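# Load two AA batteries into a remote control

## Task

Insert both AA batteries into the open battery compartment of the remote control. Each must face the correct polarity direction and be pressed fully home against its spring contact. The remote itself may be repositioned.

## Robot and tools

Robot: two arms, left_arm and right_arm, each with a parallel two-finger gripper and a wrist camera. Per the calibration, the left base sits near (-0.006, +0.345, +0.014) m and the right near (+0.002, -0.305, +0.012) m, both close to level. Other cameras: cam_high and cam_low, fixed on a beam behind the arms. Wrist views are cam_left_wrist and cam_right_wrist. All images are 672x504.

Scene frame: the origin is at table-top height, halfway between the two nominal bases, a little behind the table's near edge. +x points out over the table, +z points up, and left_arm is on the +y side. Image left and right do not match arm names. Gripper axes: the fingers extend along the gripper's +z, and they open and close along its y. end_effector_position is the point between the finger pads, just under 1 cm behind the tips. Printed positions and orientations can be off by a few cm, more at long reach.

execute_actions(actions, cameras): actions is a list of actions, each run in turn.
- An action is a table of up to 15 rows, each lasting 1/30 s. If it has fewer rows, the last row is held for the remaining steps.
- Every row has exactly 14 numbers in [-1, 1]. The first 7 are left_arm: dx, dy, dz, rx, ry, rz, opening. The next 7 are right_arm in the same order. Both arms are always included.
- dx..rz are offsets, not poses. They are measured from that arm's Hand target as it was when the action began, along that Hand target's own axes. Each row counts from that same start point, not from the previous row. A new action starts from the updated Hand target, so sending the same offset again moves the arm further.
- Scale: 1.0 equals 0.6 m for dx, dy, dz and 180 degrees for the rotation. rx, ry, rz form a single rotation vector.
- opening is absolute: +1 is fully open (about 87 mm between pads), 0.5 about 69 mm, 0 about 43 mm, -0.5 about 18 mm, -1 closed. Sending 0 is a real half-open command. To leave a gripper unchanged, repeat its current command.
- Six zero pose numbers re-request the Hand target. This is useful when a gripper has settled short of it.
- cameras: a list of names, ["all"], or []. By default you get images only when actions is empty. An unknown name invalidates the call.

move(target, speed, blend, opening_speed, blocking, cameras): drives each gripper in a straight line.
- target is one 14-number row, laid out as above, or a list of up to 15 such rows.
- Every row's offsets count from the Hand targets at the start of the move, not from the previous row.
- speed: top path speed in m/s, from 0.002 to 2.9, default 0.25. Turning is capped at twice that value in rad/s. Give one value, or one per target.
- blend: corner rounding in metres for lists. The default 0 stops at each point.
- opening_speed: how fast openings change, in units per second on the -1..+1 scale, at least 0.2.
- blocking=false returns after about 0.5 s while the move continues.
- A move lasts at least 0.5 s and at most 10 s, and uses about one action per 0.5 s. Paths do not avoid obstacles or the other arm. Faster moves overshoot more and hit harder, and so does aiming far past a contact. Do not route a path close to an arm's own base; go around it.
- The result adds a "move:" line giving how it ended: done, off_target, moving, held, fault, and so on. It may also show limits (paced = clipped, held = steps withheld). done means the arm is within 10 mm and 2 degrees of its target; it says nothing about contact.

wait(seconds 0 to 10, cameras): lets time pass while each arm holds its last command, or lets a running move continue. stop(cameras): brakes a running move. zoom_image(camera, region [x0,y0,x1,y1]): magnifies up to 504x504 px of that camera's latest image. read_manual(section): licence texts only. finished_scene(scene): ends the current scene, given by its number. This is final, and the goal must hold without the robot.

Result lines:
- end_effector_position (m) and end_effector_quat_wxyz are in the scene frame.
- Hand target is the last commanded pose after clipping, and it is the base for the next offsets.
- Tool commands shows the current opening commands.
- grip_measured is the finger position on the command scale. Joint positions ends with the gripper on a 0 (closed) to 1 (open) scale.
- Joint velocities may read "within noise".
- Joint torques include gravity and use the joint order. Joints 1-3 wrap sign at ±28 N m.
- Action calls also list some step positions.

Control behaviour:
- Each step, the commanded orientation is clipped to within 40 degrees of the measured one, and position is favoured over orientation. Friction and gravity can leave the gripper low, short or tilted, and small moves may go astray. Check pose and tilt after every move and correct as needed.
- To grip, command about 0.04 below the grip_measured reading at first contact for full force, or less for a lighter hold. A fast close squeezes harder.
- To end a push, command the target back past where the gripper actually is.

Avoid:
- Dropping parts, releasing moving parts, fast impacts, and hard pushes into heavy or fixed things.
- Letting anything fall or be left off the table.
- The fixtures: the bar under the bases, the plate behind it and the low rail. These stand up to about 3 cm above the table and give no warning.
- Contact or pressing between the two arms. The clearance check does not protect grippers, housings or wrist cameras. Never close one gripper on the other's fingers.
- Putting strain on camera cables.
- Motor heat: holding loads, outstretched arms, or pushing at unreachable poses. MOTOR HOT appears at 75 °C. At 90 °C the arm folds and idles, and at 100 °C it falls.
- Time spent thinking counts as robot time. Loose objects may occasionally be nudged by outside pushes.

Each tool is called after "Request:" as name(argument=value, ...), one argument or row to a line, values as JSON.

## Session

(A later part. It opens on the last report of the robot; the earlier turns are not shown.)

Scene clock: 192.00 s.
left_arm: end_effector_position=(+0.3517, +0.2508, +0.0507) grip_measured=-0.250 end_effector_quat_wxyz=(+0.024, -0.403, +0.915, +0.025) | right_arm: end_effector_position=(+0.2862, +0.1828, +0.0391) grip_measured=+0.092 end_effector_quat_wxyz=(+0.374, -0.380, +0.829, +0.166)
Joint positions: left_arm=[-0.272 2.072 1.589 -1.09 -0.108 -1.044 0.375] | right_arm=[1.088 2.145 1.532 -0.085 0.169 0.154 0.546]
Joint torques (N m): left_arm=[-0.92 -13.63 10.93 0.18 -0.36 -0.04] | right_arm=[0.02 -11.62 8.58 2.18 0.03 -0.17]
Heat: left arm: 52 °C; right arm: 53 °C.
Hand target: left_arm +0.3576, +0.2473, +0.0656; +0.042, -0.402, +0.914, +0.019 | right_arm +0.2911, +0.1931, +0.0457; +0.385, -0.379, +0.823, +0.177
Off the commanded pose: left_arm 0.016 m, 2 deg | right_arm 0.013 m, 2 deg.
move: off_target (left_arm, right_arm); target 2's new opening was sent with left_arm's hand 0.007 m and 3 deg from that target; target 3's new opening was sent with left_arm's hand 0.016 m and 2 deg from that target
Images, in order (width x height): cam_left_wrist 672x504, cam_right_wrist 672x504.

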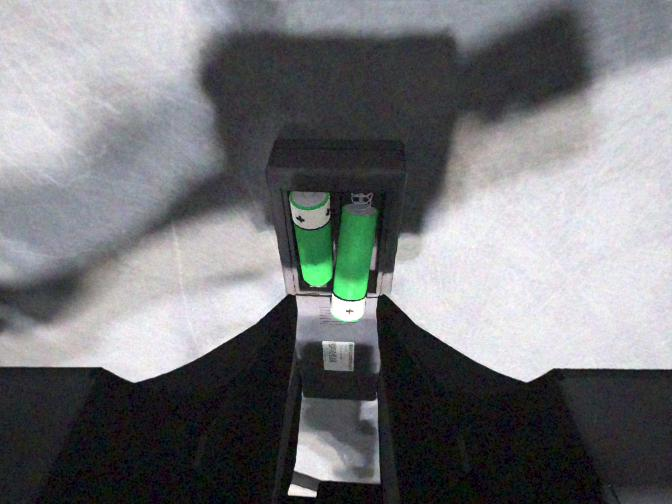

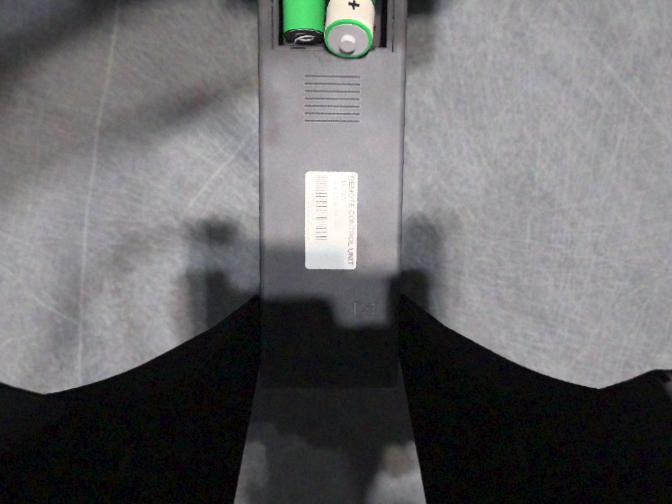

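Request:
move(
  target=[
    [0.02,-0.006,0.02,0,0.073,0,-0.15,0,0,0,0,0,0,0.02],
    [0.033,-0.006,0.054,0,0.073,0,-0.15,0,0,0,0,0,0,0.02],
  ],
  cameras=["cam_left_wrist","cam_right_wrist","cam_low"],
  speed=0.06,
  blend=[0.01,0],
)

Request:
zoom_image(
  camera="cam_left_wrist",
  region=[220, 170, 460, 410],
)

Request:
zoom_image(
  camera="cam_low",
  region=[320, 140, 460, 290],
)

Scene clock: 195.33 s.
left_arm: end_effector_position=(+0.3517, +0.2371, +0.0397) grip_measured=-0.150 end_effector_quat_wxyz=(-0.055, -0.407, +0.912, -0.025) | right_arm: end_effector_position=(+0.2862, +0.1828, +0.0391) grip_measured=+0.092 end_effector_quat_wxyz=(+0.374, -0.380, +0.829, +0.166)
Joint positions: left_arm=[-0.227 2.167 1.659 -1.136 0.063 -1.01 0.425] | right_arm=[1.088 2.145 1.532 -0.085 0.169 0.154 0.546]
Joint torques (N m): left_arm=[-0.46 -10.48 6.35 0.42 -0.03 0.12] | right_arm=[0.01 -11.63 8.57 2.18 0.02 -0.17]
Heat: left arm: 52 °C; right arm: 54 °C.
Hand target: left_arm +0.3490, +0.2326, +0.0316; -0.062, -0.402, +0.913, -0.027 | right_arm +0.2911, +0.1931, +0.0457; +0.385, -0.379, +0.823, +0.177
Off the commanded pose: left_arm 0.010 m, 1 deg | right_arm 0.013 m, 2 deg.
move: off_target (right_arm)
Images, in order (width x height): cam_low 672x504, cam_left_wrist 672x504, cam_right_wrist 672x504.

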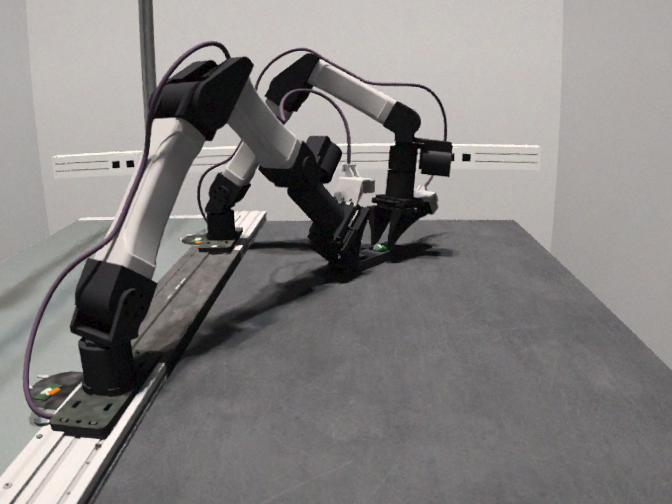

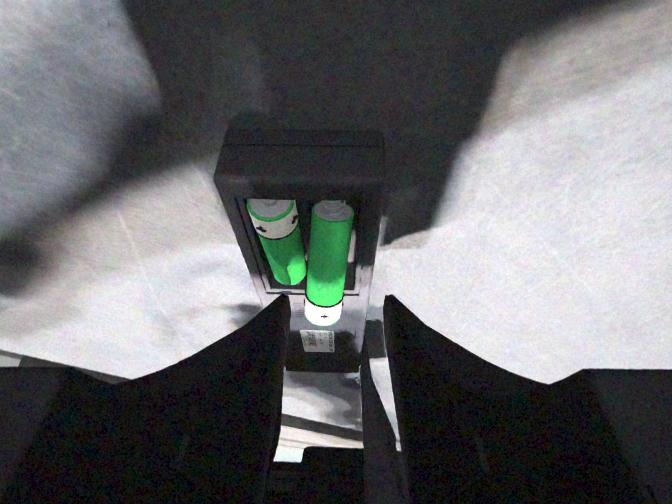

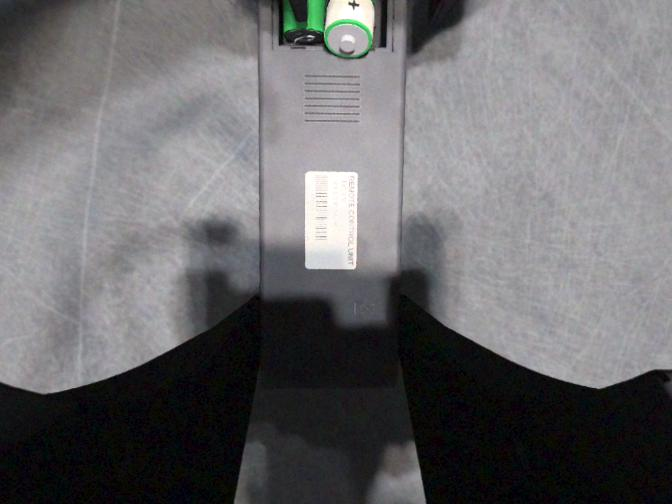

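Scaled by 2.100 from the camera's 672x504 image, which has a finer 960x720 frame.

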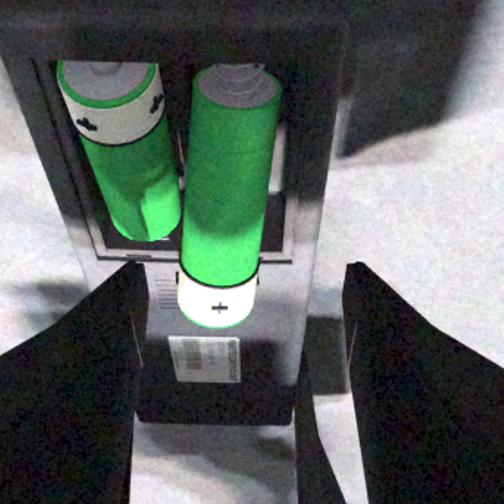

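Scaled by 3.360 from the camera's 672x504 image, which has a finer 960x720 frame.

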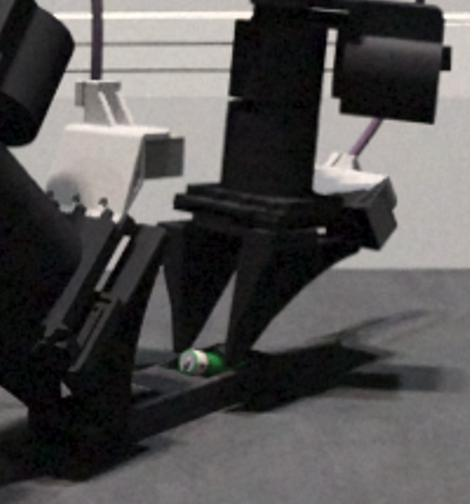

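Request:
move(
  target=[
    [0,0,0,0,0,0,-0.15,0,0,0,0,0,0,0.4],
    [0,0,0,0,0,0,-0.15,0.0215,0,-0.0255,0,0,0,0.4],
    [0,0,0,0,0,0,-0.15,0.0215,0,-0.0255,0,0,0,0.02],
  ],
  cameras=["cam_right_wrist","cam_left_wrist","cam_low"],
  speed=0.06,
  opening_speed=0.6,
)

Request:
zoom_image(
  camera="cam_low",
  region=[320, 140, 460, 290],
)

Scene clock: 198.80 s.
left_arm: end_effector_position=(+0.3518, +0.2371, +0.0397) grip_measured=-0.150 end_effector_quat_wxyz=(-0.055, -0.407, +0.912, -0.025) | right_arm: end_effector_position=(+0.2819, +0.1822, +0.0342) grip_measured=+0.104 end_effector_quat_wxyz=(+0.384, -0.378, +0.824, +0.176)
Joint positions: left_arm=[-0.227 2.167 1.659 -1.136 0.063 -1.01 0.425] | right_arm=[1.094 2.131 1.467 -0.004 0.169 0.155 0.552]
Joint torques (N m): left_arm=[-0.44 -10.48 6.35 0.4 -0.04 0.12] | right_arm=[0.34 -16.38 4.92 1.79 0.1 -0.11]
Heat: left arm: 52 °C; right arm: 55 °C.
Hand target: left_arm +0.3490, +0.2326, +0.0316; -0.062, -0.402, +0.913, -0.027 | right_arm +0.2781, +0.1779, +0.0456; +0.385, -0.379, +0.823, +0.177
Off the commanded pose: left_arm 0.010 m, 1 deg | right_arm 0.013 m, 0 deg.
move: off_target (right_arm); target 3's new opening was sent with right_arm's hand 0.013 m and 0 deg from that target
Images, in order (width x height): cam_low 672x504, cam_left_wrist 672x504, cam_right_wrist 672x504.

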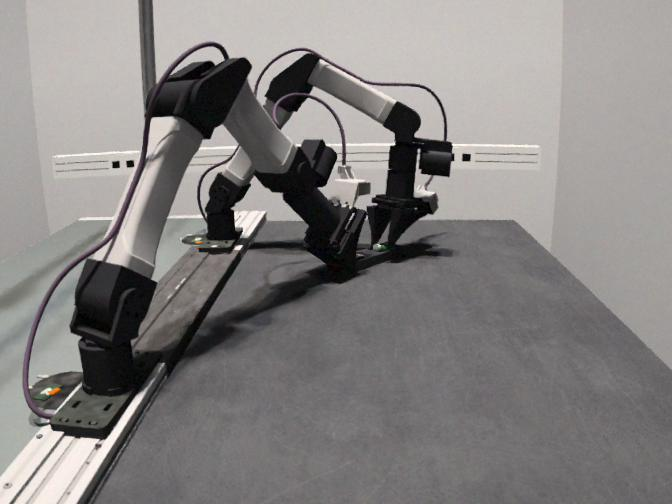

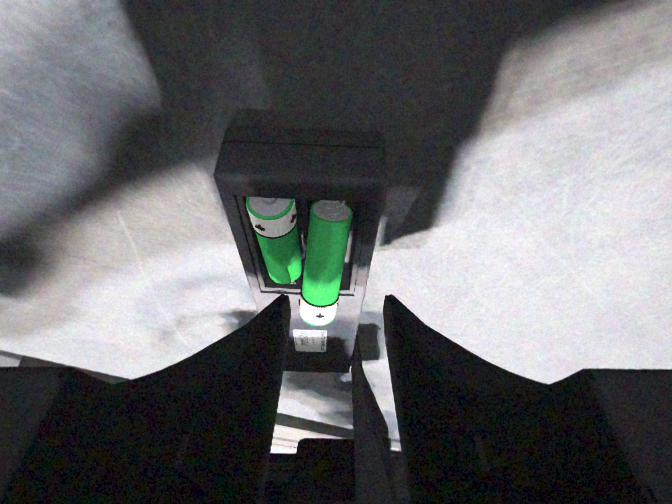

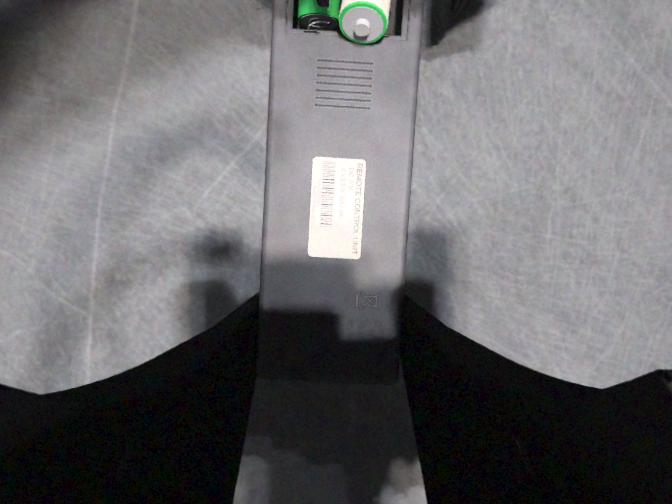

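Scaled by 3.360 from the camera's 672x504 image, which has a finer 960x720 frame.

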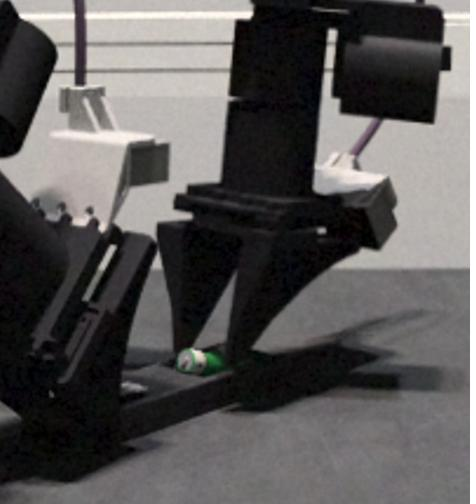

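Request:
move(
  target=[
    [0.0158,0.003,0.0105,0,0,0,-0.15,0,0,0,0,0,0,0.02],
    [0.0158,0.003,0.0105,0,0,0,-0.68,0,0,0,0,0,0,0.02],
  ],
  cameras=["cam_right_wrist","cam_left_wrist","cam_low"],
  speed=0.06,
  opening_speed=0.4,
)

Request:
zoom_image(
  camera="cam_left_wrist",
  region=[220, 170, 460, 410],
)

Request:
zoom_image(
  camera="cam_right_wrist",
  region=[250, 0, 440, 100],
)

Scene clock: 201.50 s.
left_arm: end_effector_position=(+0.3476, +0.2302, +0.0311) grip_measured=-0.509 end_effector_quat_wxyz=(-0.060, -0.408, +0.910, -0.032) | right_arm: end_effector_position=(+0.2819, +0.1822, +0.0342) grip_measured=+0.104 end_effector_quat_wxyz=(+0.384, -0.378, +0.824, +0.176)
Joint positions: left_arm=[-0.237 2.167 1.618 -1.095 0.082 -1.023 0.246] | right_arm=[1.094 2.131 1.467 -0.004 0.169 0.155 0.552]
Joint torques (N m): left_arm=[-1.17 -12.33 5.04 0.35 -0.18 0.05] | right_arm=[0.32 -16.39 4.92 1.79 0.11 -0.11]
Heat: left arm: 52 °C; right arm: 56 °C.
Hand target: left_arm +0.3407, +0.2262, +0.0266; -0.063, -0.402, +0.913, -0.027 | right_arm +0.2781, +0.1779, +0.0456; +0.385, -0.379, +0.823, +0.177
Off the commanded pose: left_arm 0.009 m, 1 deg | right_arm 0.013 m, 0 deg.
move: off_target (right_arm)
Images, in order (width x height): cam_low 672x504, cam_left_wrist 672x504, cam_right_wrist 672x504.

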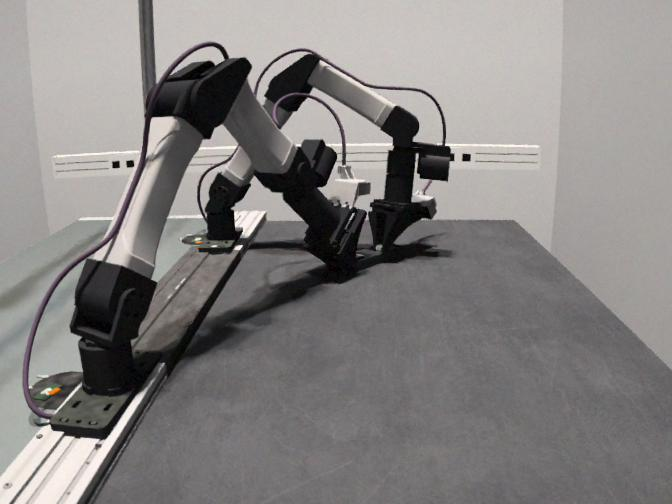

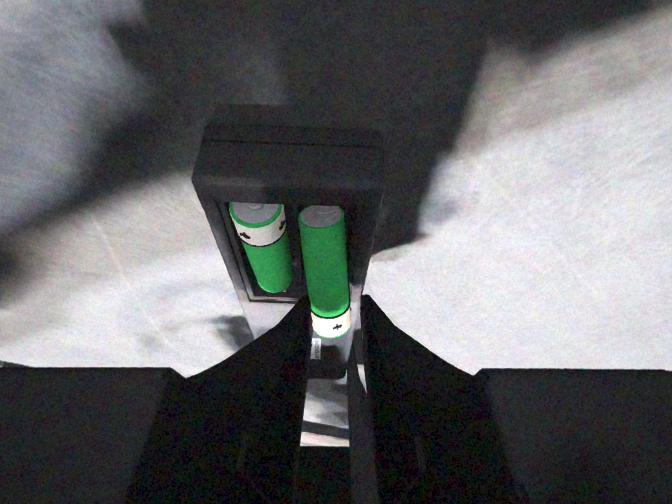

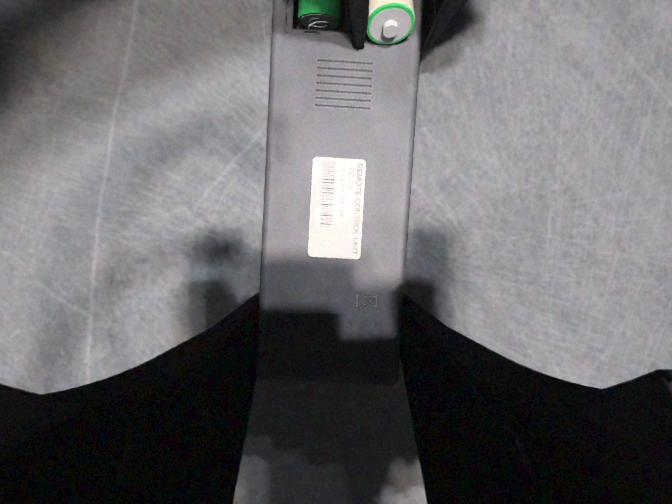

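Scaled by 2.100 from the camera's 672x504 image, which has a finer 960x720 frame.

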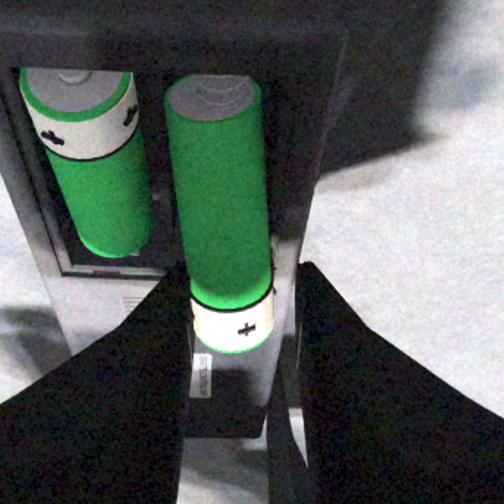

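Scaled by 2.653 from the camera's 672x504 image, which has a finer 960x720 frame.

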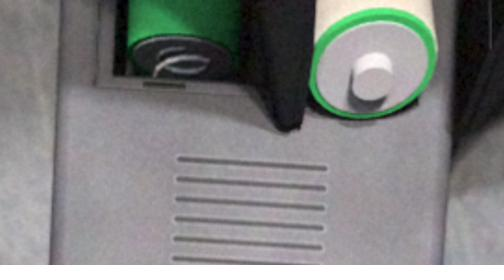

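Request:
move(
  target=[
    [0,0,0,0,0,0,-0.2,0,0,0,0,0,0,0.02],
    [0,0.004,-0.05,0,0,0,-0.2,0,0,0,0,0,0,0.02],
    [0,0.006,-0.014,0,0,0,-0.2,0,0,0,0,0,0,0.02],
  ],
  cameras=["cam_right_wrist","cam_left_wrist"],
  speed=0.06,
  opening_speed=0.5,
)

Request:
zoom_image(
  camera="cam_left_wrist",
  region=[220, 170, 460, 410],
)

Request:
zoom_image(
  camera="cam_right_wrist",
  region=[250, 0, 440, 100],
)

Scene clock: 204.93 s.
left_arm: end_effector_position=(+0.3387, +0.2302, +0.0347) grip_measured=-0.200 end_effector_quat_wxyz=(-0.073, -0.407, +0.910, -0.026) | right_arm: end_effector_position=(+0.2819, +0.1822, +0.0342) grip_measured=+0.104 end_effector_quat_wxyz=(+0.384, -0.378, +0.824, +0.176)
Joint positions: left_arm=[-0.24 2.157 1.611 -1.125 0.086 -1.023 0.4] | right_arm=[1.094 2.131 1.467 -0.004 0.168 0.155 0.552]
Joint torques (N m): left_arm=[-0.43 -13.08 6.19 0.36 -0.23 0.12] | right_arm=[0.32 -16.38 4.92 1.79 0.11 -0.11]
Heat: left arm: 52 °C; right arm: 58 °C.
Hand target: left_arm +0.3388, +0.2296, +0.0349; -0.063, -0.402, +0.913, -0.027 | right_arm +0.2781, +0.1779, +0.0456; +0.385, -0.379, +0.823, +0.177
Off the commanded pose: left_arm 0.001 m, 1 deg | right_arm 0.013 m, 0 deg.
move: off_target (right_arm)
Images, in order (width x height): cam_left_wrist 672x504, cam_right_wrist 672x504.

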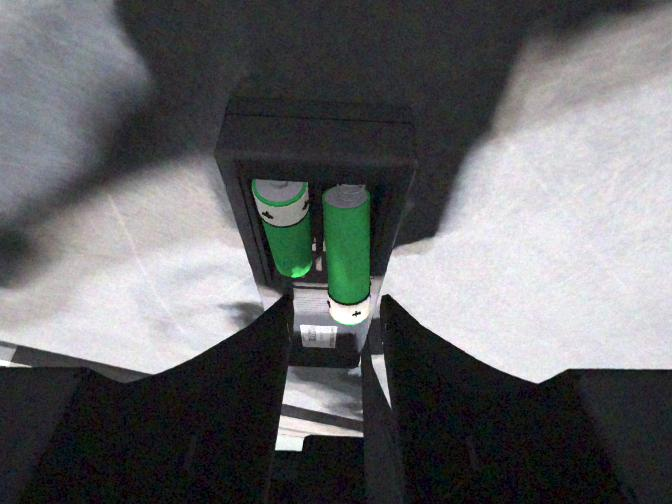

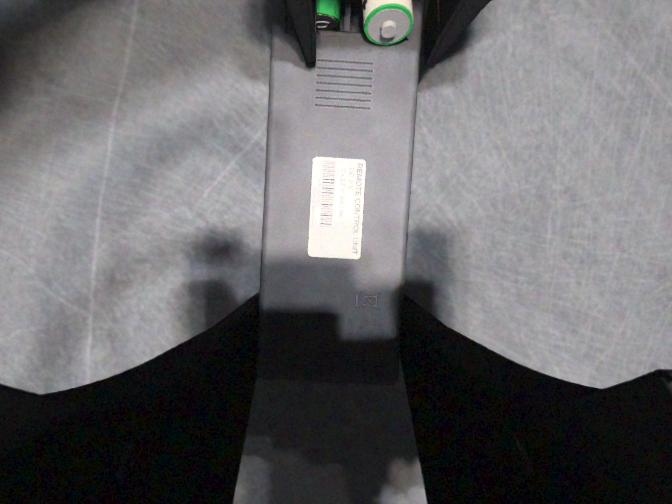

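Scaled by 2.100 from the camera's 672x504 image, which has a finer 960x720 frame.

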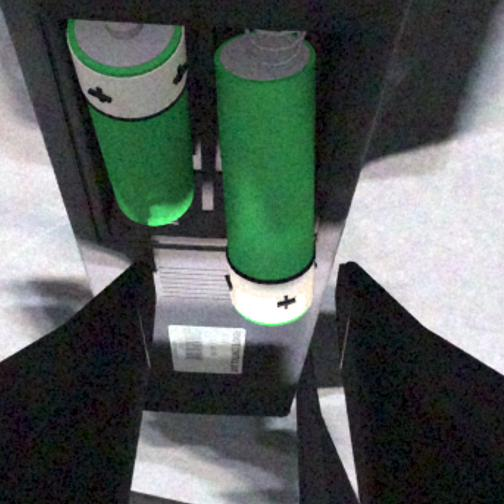

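Scaled by 2.653 from the camera's 672x504 image, which has a finer 960x720 frame.

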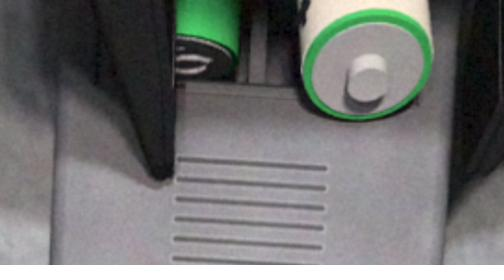

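Request:
move(
  target=[
    [-0.0235,-0.013,-0.0235,0,0,0,-0.2,0,0,0,0,0,0,0.02],
    [-0.027,-0.011,0.003,0,0,0,-0.2,0,0,0,0,0,0,0.02],
  ],
  cameras=["cam_right_wrist","cam_left_wrist"],
  speed=0.06,
)

Request:
zoom_image(
  camera="cam_left_wrist",
  region=[220, 170, 460, 410],
)

Request:
zoom_image(
  camera="cam_right_wrist",
  region=[250, 0, 440, 100],
)

Scene clock: 207.33 s.
left_arm: end_effector_position=(+0.3564, +0.2345, +0.0411) grip_measured=-0.200 end_effector_quat_wxyz=(-0.060, -0.406, +0.911, -0.035) | right_arm: end_effector_position=(+0.2819, +0.1822, +0.0342) grip_measured=+0.104 end_effector_quat_wxyz=(+0.384, -0.378, +0.824, +0.176)
Joint positions: left_arm=[-0.223 2.185 1.689 -1.147 0.084 -1.003 0.4] | right_arm=[1.094 2.131 1.467 -0.004 0.168 0.155 0.552]
Joint torques (N m): left_arm=[0.16 -10.62 6.17 0.41 -0.23 0.17] | right_arm=[0.34 -16.38 4.92 1.79 0.11 -0.11]
Heat: left arm: 53 °C; right arm: 59 °C.
Hand target: left_arm +0.3543, +0.2368, +0.0310; -0.063, -0.402, +0.913, -0.027 | right_arm +0.2781, +0.1779, +0.0456; +0.385, -0.379, +0.823, +0.177
Off the commanded pose: left_arm 0.011 m, 1 deg | right_arm 0.013 m, 0 deg.
move: off_target (left_arm, right_arm)
Images, in order (width x height): cam_left_wrist 672x504, cam_right_wrist 672x504.

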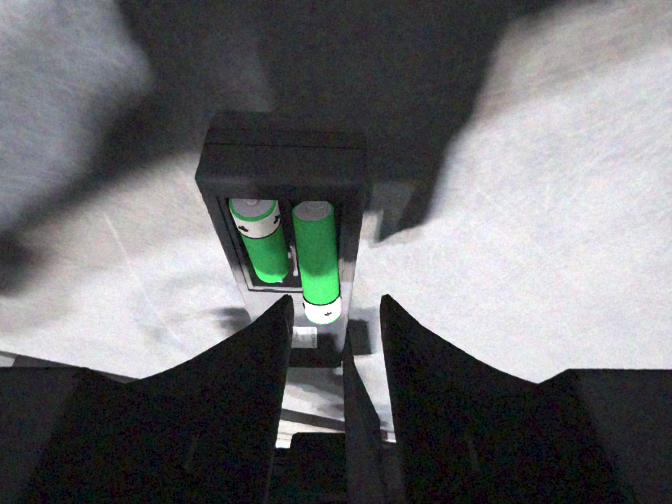

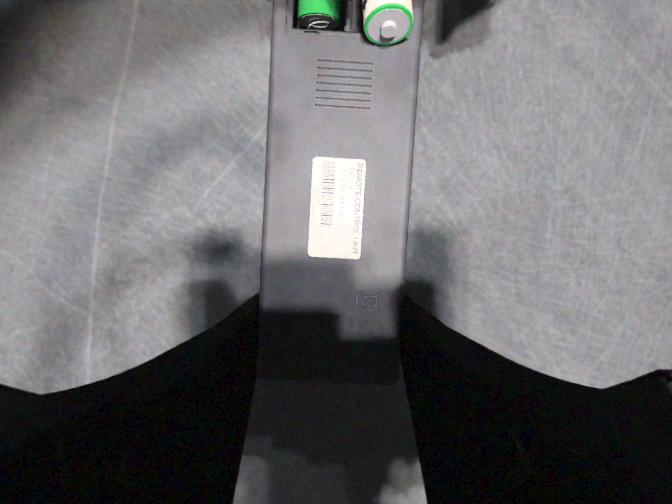

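Scaled by 2.100 from the camera's 672x504 image, which has a finer 960x720 frame.

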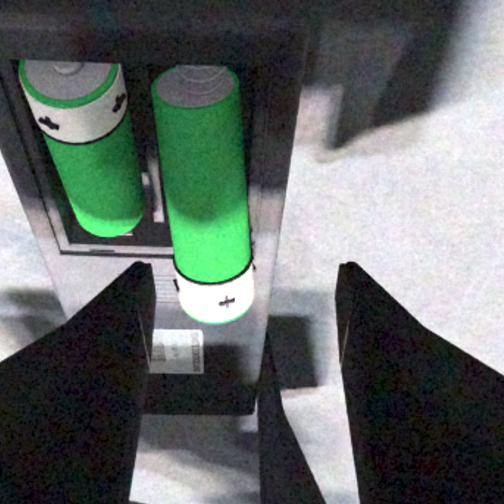

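Scaled by 2.653 from the camera's 672x504 image, which has a finer 960x720 frame.

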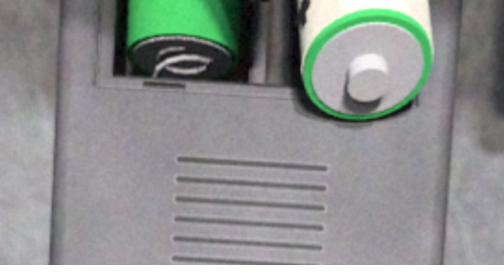

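Request:
move(
  target=[0.0015,0.008,0.009,0,0,0,-0.3,0,0,0,0,0,0,0.02],
  cameras=["cam_right_wrist","cam_left_wrist"],
  speed=0.06,
)

Request:
zoom_image(
  camera="cam_left_wrist",
  region=[220, 170, 460, 410],
)

Request:
zoom_image(
  camera="cam_right_wrist",
  region=[250, 0, 440, 100],
)

Scene clock: 208.60 s.
left_arm: end_effector_position=(+0.3505, +0.2367, +0.0312) grip_measured=-0.300 end_effector_quat_wxyz=(-0.066, -0.406, +0.911, -0.031) | right_arm: end_effector_position=(+0.2819, +0.1822, +0.0342) grip_measured=+0.104 end_effector_quat_wxyz=(+0.384, -0.378, +0.824, +0.176)
Joint positions: left_arm=[-0.219 2.185 1.647 -1.118 0.084 -1 0.35] | right_arm=[1.094 2.131 1.467 -0.004 0.168 0.155 0.552]
Joint torques (N m): left_arm=[0.13 -11.73 6.2 0.37 -0.23 0.18] | right_arm=[0.31 -16.36 4.9 1.79 0.11 -0.11]
Heat: left arm: 53 °C; right arm: 60 °C.
Hand target: left_arm +0.3497, +0.2388, +0.0257; -0.063, -0.402, +0.913, -0.027 | right_arm +0.2781, +0.1779, +0.0456; +0.385, -0.379, +0.823, +0.177
Off the commanded pose: left_arm 0.006 m, 1 deg | right_arm 0.013 m, 0 deg.
move: off_target (right_arm)
Images, in order (width x height): cam_left_wrist 672x504, cam_right_wrist 672x504.

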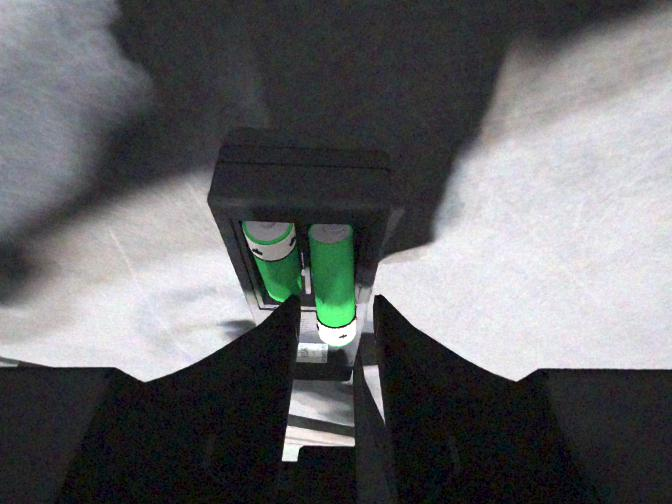

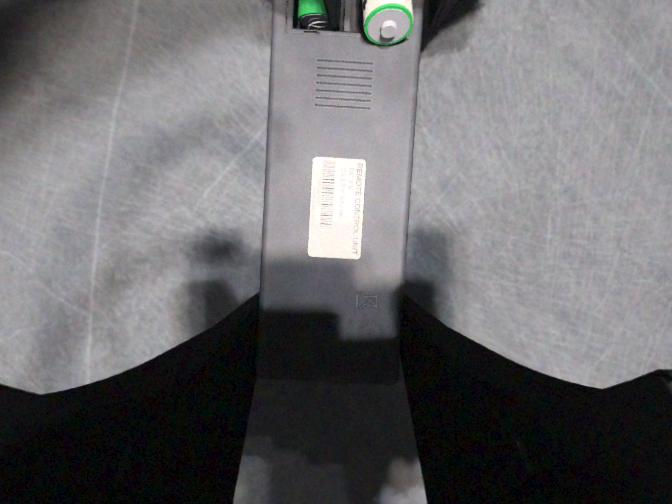

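Scaled by 2.100 from the camera's 672x504 image, which has a finer 960x720 frame.

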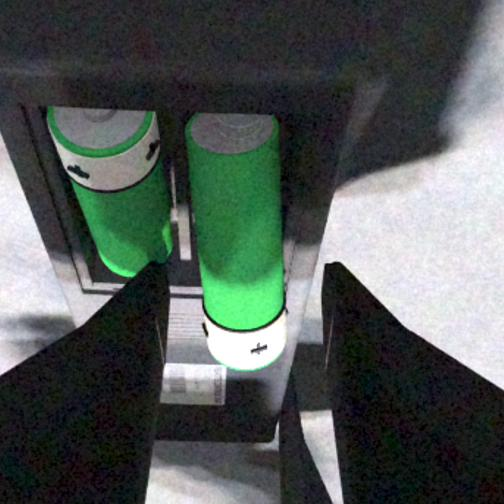

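Scaled by 2.653 from the camera's 672x504 image, which has a finer 960x720 frame.

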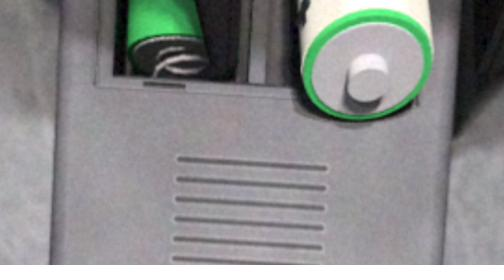

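Request:
move(
  target=[
    [0.006,0,-0.045,0,0,0,-0.3,0,0,0,0,0,0,0.02],
    [0.0015,0,-0.008,0,0,0,-0.3,0,0,0,0,0,0,0.02],
  ],
  cameras=["cam_right_wrist","cam_left_wrist"],
  speed=0.06,
)

Request:
zoom_image(
  camera="cam_left_wrist",
  region=[220, 170, 460, 410],
)

Scene clock: 210.80 s.
left_arm: end_effector_position=(+0.3499, +0.2369, +0.0340) grip_measured=-0.300 end_effector_quat_wxyz=(-0.068, -0.406, +0.911, -0.029) | right_arm: end_effector_position=(+0.2819, +0.1822, +0.0342) grip_measured=+0.104 end_effector_quat_wxyz=(+0.384, -0.378, +0.824, +0.176)
Joint positions: left_arm=[-0.219 2.185 1.657 -1.134 0.084 -1 0.35] | right_arm=[1.094 2.131 1.467 -0.004 0.168 0.155 0.552]
Joint torques (N m): left_arm=[0.05 -12.33 6.2 0.39 -0.22 0.17] | right_arm=[0.34 -16.36 4.9 1.79 0.11 -0.11]
Heat: left arm: 53 °C; right arm: 61 °C.
Hand target: left_arm +0.3495, +0.2386, +0.0306; -0.063, -0.402, +0.913, -0.027 | right_arm +0.2781, +0.1779, +0.0456; +0.385, -0.379, +0.823, +0.177
Off the commanded pose: left_arm 0.004 m, 1 deg | right_arm 0.013 m, 0 deg.
move: off_target (right_arm)
Images, in order (width x height): cam_left_wrist 672x504, cam_right_wrist 672x504.

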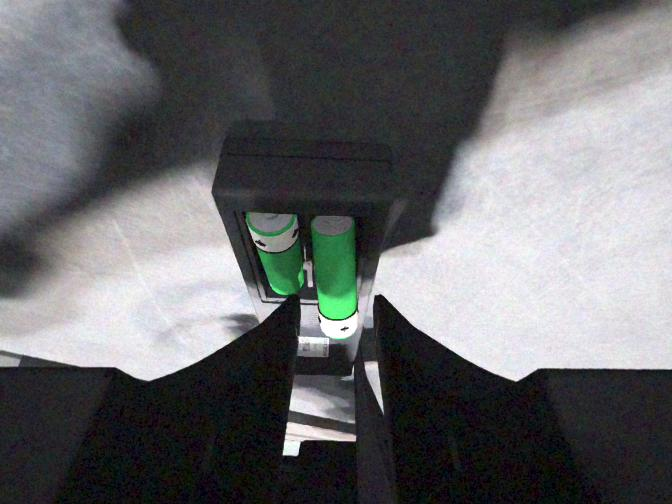

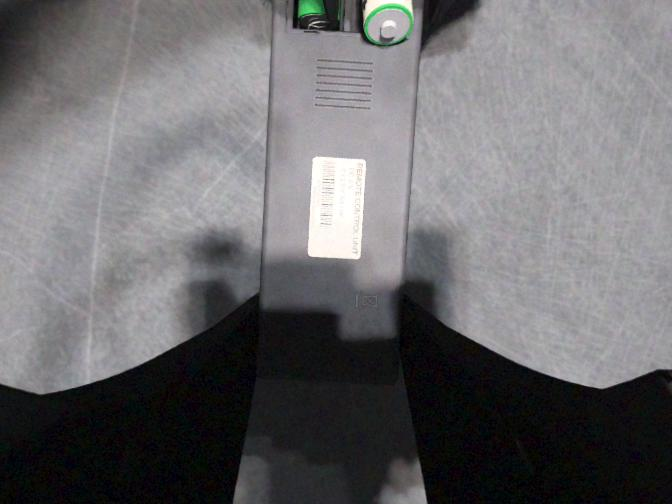

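Scaled by 2.100 from the camera's 672x504 image, which has a finer 960x720 frame.

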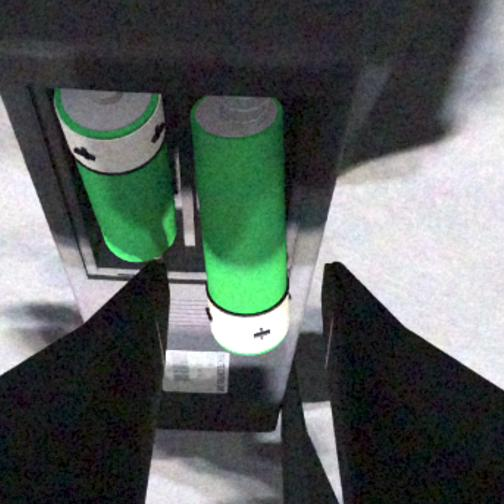

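Close here.

Request:
move(
  target=[0,0,-0.006,0,0,0,-0.7,0,0,0,0,0,0,0.02],
  cameras=["cam_right_wrist","cam_left_wrist"],
  opening_speed=0.4,
)

Request:
zoom_image(
  camera="cam_left_wrist",
  region=[220, 170, 460, 410],
)

Request:
zoom_image(
  camera="cam_right_wrist",
  region=[250, 0, 440, 100],
)

Scene clock: 212.37 s.
left_arm: end_effector_position=(+0.3501, +0.2370, +0.0340) grip_measured=-0.619 end_effector_quat_wxyz=(-0.068, -0.406, +0.911, -0.029) | right_arm: end_effector_position=(+0.2819, +0.1822, +0.0342) grip_measured=+0.104 end_effector_quat_wxyz=(+0.384, -0.378, +0.824, +0.176)
Joint positions: left_arm=[-0.219 2.185 1.657 -1.134 0.084 -1 0.191] | right_arm=[1.094 2.131 1.467 -0.004 0.168 0.155 0.552]
Joint torques (N m): left_arm=[0.1 -12.66 7.15 0.22 -0.23 0.17] | right_arm=[0.34 -16.38 4.9 1.79 0.11 -0.11]
Heat: left arm: 53 °C; right arm: 62 °C.
Hand target: left_arm +0.3499, +0.2390, +0.0342; -0.062, -0.402, +0.913, -0.027 | right_arm +0.2781, +0.1779, +0.0456; +0.385, -0.379, +0.823, +0.177
Off the commanded pose: left_arm 0.002 m, 1 deg | right_arm 0.013 m, 0 deg.
move: off_target (right_arm)
Images, in order (width x height): cam_left_wrist 672x504, cam_right_wrist 672x504.

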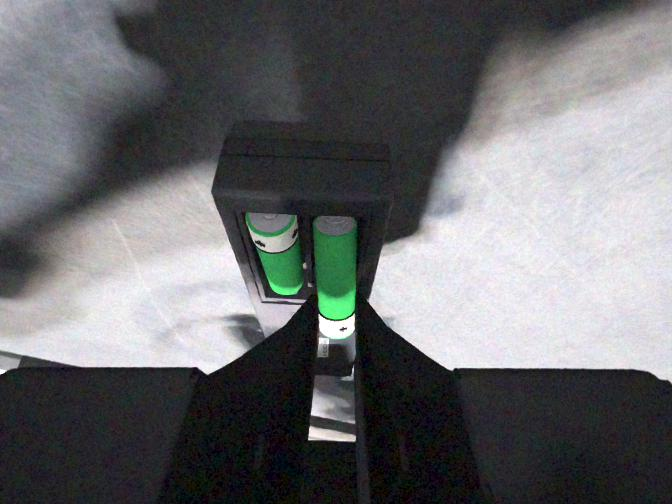

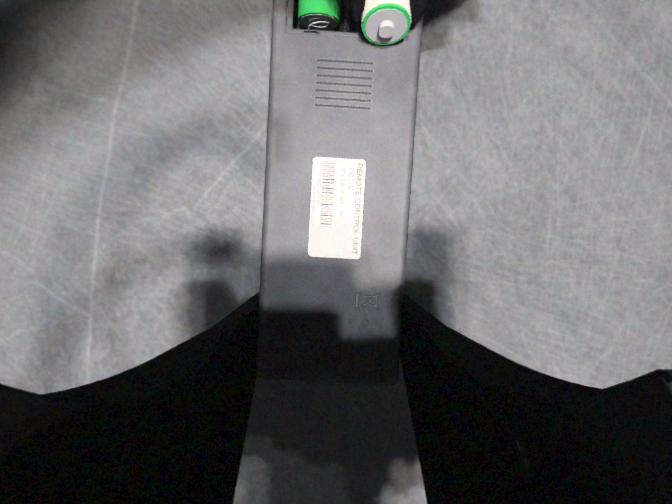

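Scaled by 2.100 from the camera's 672x504 image, which has a finer 960x720 frame.

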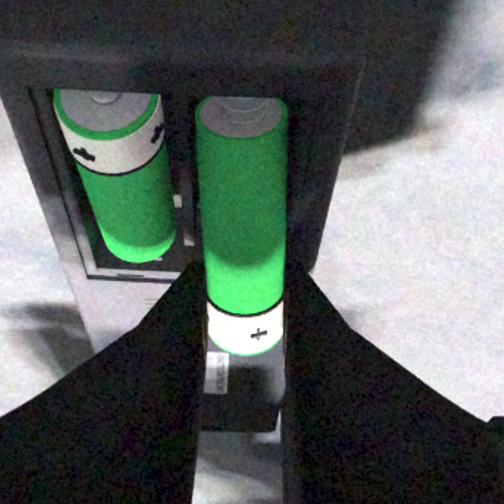

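Scaled by 2.653 from the camera's 672x504 image, which has a finer 960x720 frame.

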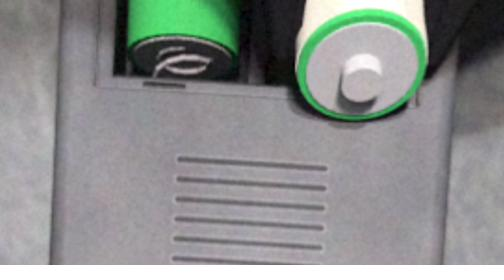

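Request:
move(
  target=[-0.035,0,0.0,0,0,0,-0.75,0,0,0,0,0,0,-0.02],
  cameras=["cam_right_wrist","cam_left_wrist"],
  speed=0.05,
)

Request:
zoom_image(
  camera="cam_left_wrist",
  region=[220, 170, 460, 410],
)

Request:
zoom_image(
  camera="cam_right_wrist",
  region=[250, 0, 440, 100],
)

Scene clock: 213.60 s.
left_arm: end_effector_position=(+0.3520, +0.2435, +0.0346) grip_measured=-0.619 end_effector_quat_wxyz=(-0.082, -0.400, +0.912, -0.037) | right_arm: end_effector_position=(+0.2819, +0.1831, +0.0348) grip_measured=+0.104 end_effector_quat_wxyz=(+0.385, -0.378, +0.823, +0.178)
Joint positions: left_arm=[-0.192 2.207 1.687 -1.161 0.109 -0.96 0.191] | right_arm=[1.094 2.131 1.467 0 0.166 0.155 0.552]
Joint torques (N m): left_arm=[1.28 -10.35 11 0.22 -0.48 0.18] | right_arm=[0.34 -16.38 4.9 1.75 0.12 -0.11]
Heat: left arm: 54 °C; right arm: 62 °C.
Hand target: left_arm +0.3640, +0.2543, +0.0313; -0.063, -0.402, +0.913, -0.027 | right_arm +0.2781, +0.1779, +0.0456; +0.385, -0.379, +0.823, +0.177
Off the commanded pose: left_arm 0.016 m, 3 deg | right_arm 0.013 m, 0 deg.
move: off_target (left_arm, right_arm)
Images, in order (width x height): cam_left_wrist 672x504, cam_right_wrist 672x504.

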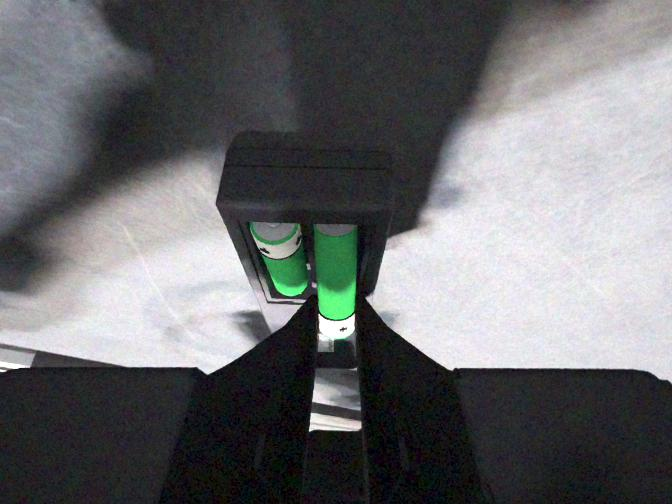

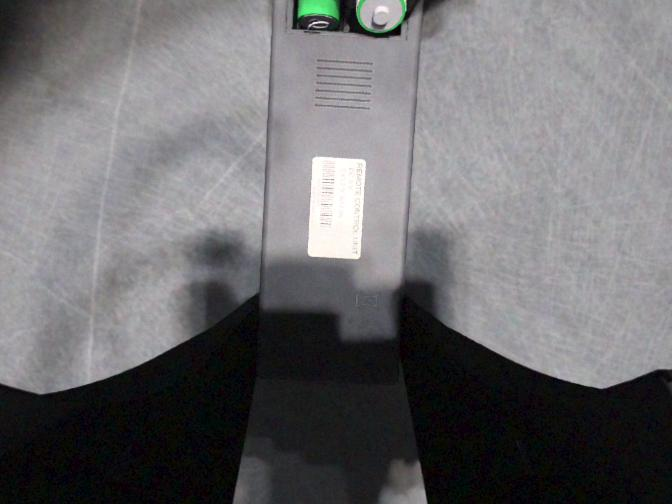

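Scaled by 2.100 from the camera's 672x504 image, which has a finer 960x720 frame.

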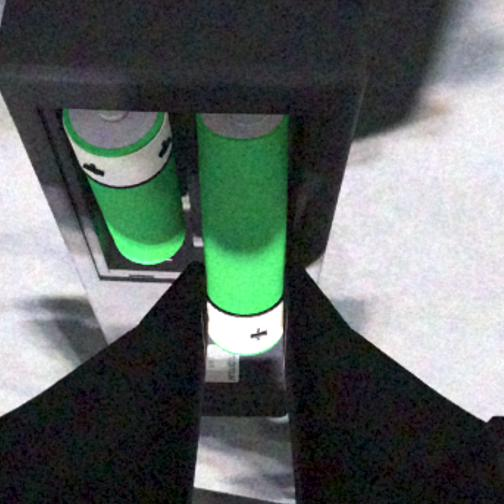

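Scaled by 2.653 from the camera's 672x504 image, which has a finer 960x720 frame.

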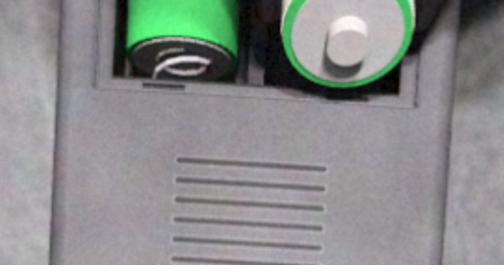

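Request:
move(
  target=[-0.013,0,0.006,0,0,0,-0.75,0,0,0,0,0,0,-0.02],
  cameras=["cam_right_wrist"],
  speed=0.05,
)

Request:
zoom_image(
  camera="cam_right_wrist",
  region=[250, 0, 440, 100],
)

Request:
move(
  target=[0,0,0.025,0,0,0,-0.75,0,0,0,0,0,0,-0.02],
  cameras=["cam_right_wrist","cam_left_wrist"],
  speed=0.05,
)

Request:
zoom_image(
  camera="cam_right_wrist",
  region=[250, 0, 440, 100],
)

Scene clock: 214.67 s.
left_arm: end_effector_position=(+0.3528, +0.2451, +0.0343) grip_measured=-0.619 end_effector_quat_wxyz=(-0.091, -0.399, +0.912, -0.041) | right_arm: end_effector_position=(+0.2819, +0.1834, +0.0350) grip_measured=+0.104 end_effector_quat_wxyz=(+0.385, -0.378, +0.822, +0.179)
Joint positions: left_arm=[-0.181 2.223 1.707 -1.178 0.123 -0.945 0.191] | right_arm=[1.094 2.131 1.467 0.002 0.165 0.155 0.552]
Joint velocities: left_arm=[within noise] | right_arm=[0.002 -0.002 0.007 0.007 0.066 -0.154 -0.011]
Joint torques (N m): left_arm=[1.61 -9.99 10.71 0.38 -0.63 0.2] | right_arm=[0.34 -16.38 4.92 1.74 0.13 -0.11]
Heat: left arm: 53 °C; right arm: 63 °C.
Hand target: left_arm +0.3689, +0.2597, +0.0267; -0.062, -0.402, +0.913, -0.027 | right_arm +0.2781, +0.1779, +0.0456; +0.385, -0.379, +0.823, +0.177
Off the commanded pose: left_arm 0.023 m, 4 deg | right_arm 0.013 m, 0 deg.
move: off_target (left_arm, right_arm)
Images, in order (width x height): cam_right_wrist 672x504.

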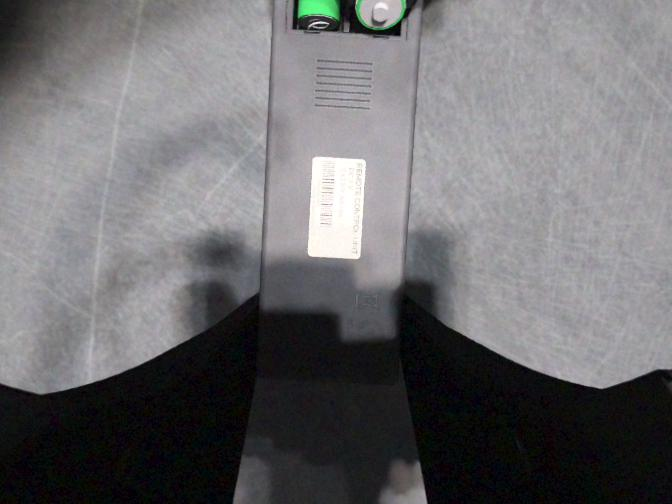

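Scaled by 2.653 from the camera's 672x504 image, which has a finer 960x720 frame.

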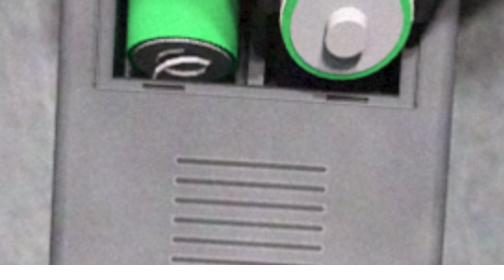

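Scene clock: 215.37 s.
left_arm: end_effector_position=(+0.3521, +0.2445, +0.0314) grip_measured=-0.619 end_effector_quat_wxyz=(-0.095, -0.399, +0.911, -0.040) | right_arm: end_effector_position=(+0.2819, +0.1834, +0.0350) grip_measured=+0.104 end_effector_quat_wxyz=(+0.385, -0.378, +0.822, +0.179)
Joint positions: left_arm=[-0.181 2.232 1.707 -1.177 0.126 -0.945 0.191] | right_arm=[1.094 2.131 1.467 0.002 0.165 0.155 0.552]
Joint torques (N m): left_arm=[1.4 -9.57 6.94 0.91 -0.66 0.16] | right_arm=[0.34 -16.38 4.92 1.74 0.13 -0.11]
Heat: left arm: 53 °C; right arm: 63 °C.
Hand target: left_arm +0.3675, +0.2582, +0.0118; -0.062, -0.402, +0.913, -0.027 | right_arm +0.2781, +0.1779, +0.0456; +0.385, -0.379, +0.823, +0.177
Off the commanded pose: left_arm 0.028 m, 4 deg | right_arm 0.013 m, 0 deg.
move: off_target (left_arm, right_arm)
Images, in order (width x height): cam_left_wrist 672x504, cam_right_wrist 672x504.

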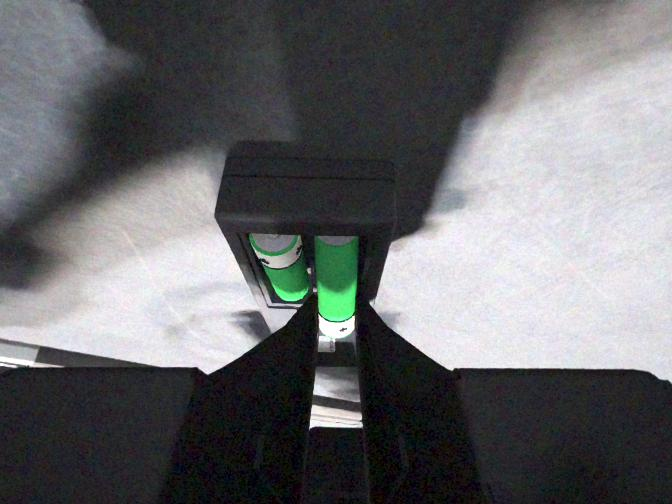

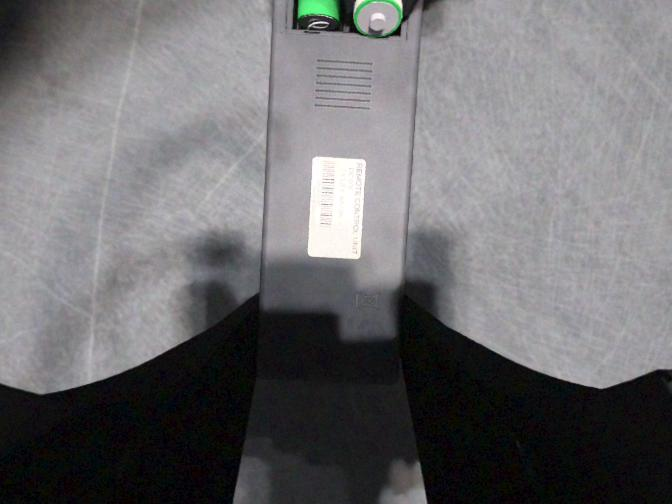

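Scaled by 2.653 from the camera's 672x504 image, which has a finer 960x720 frame.

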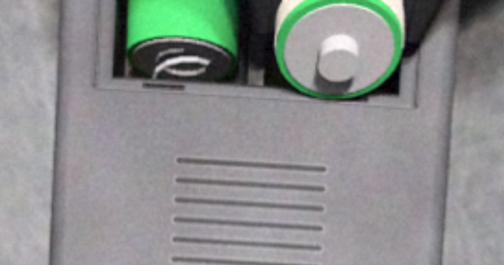

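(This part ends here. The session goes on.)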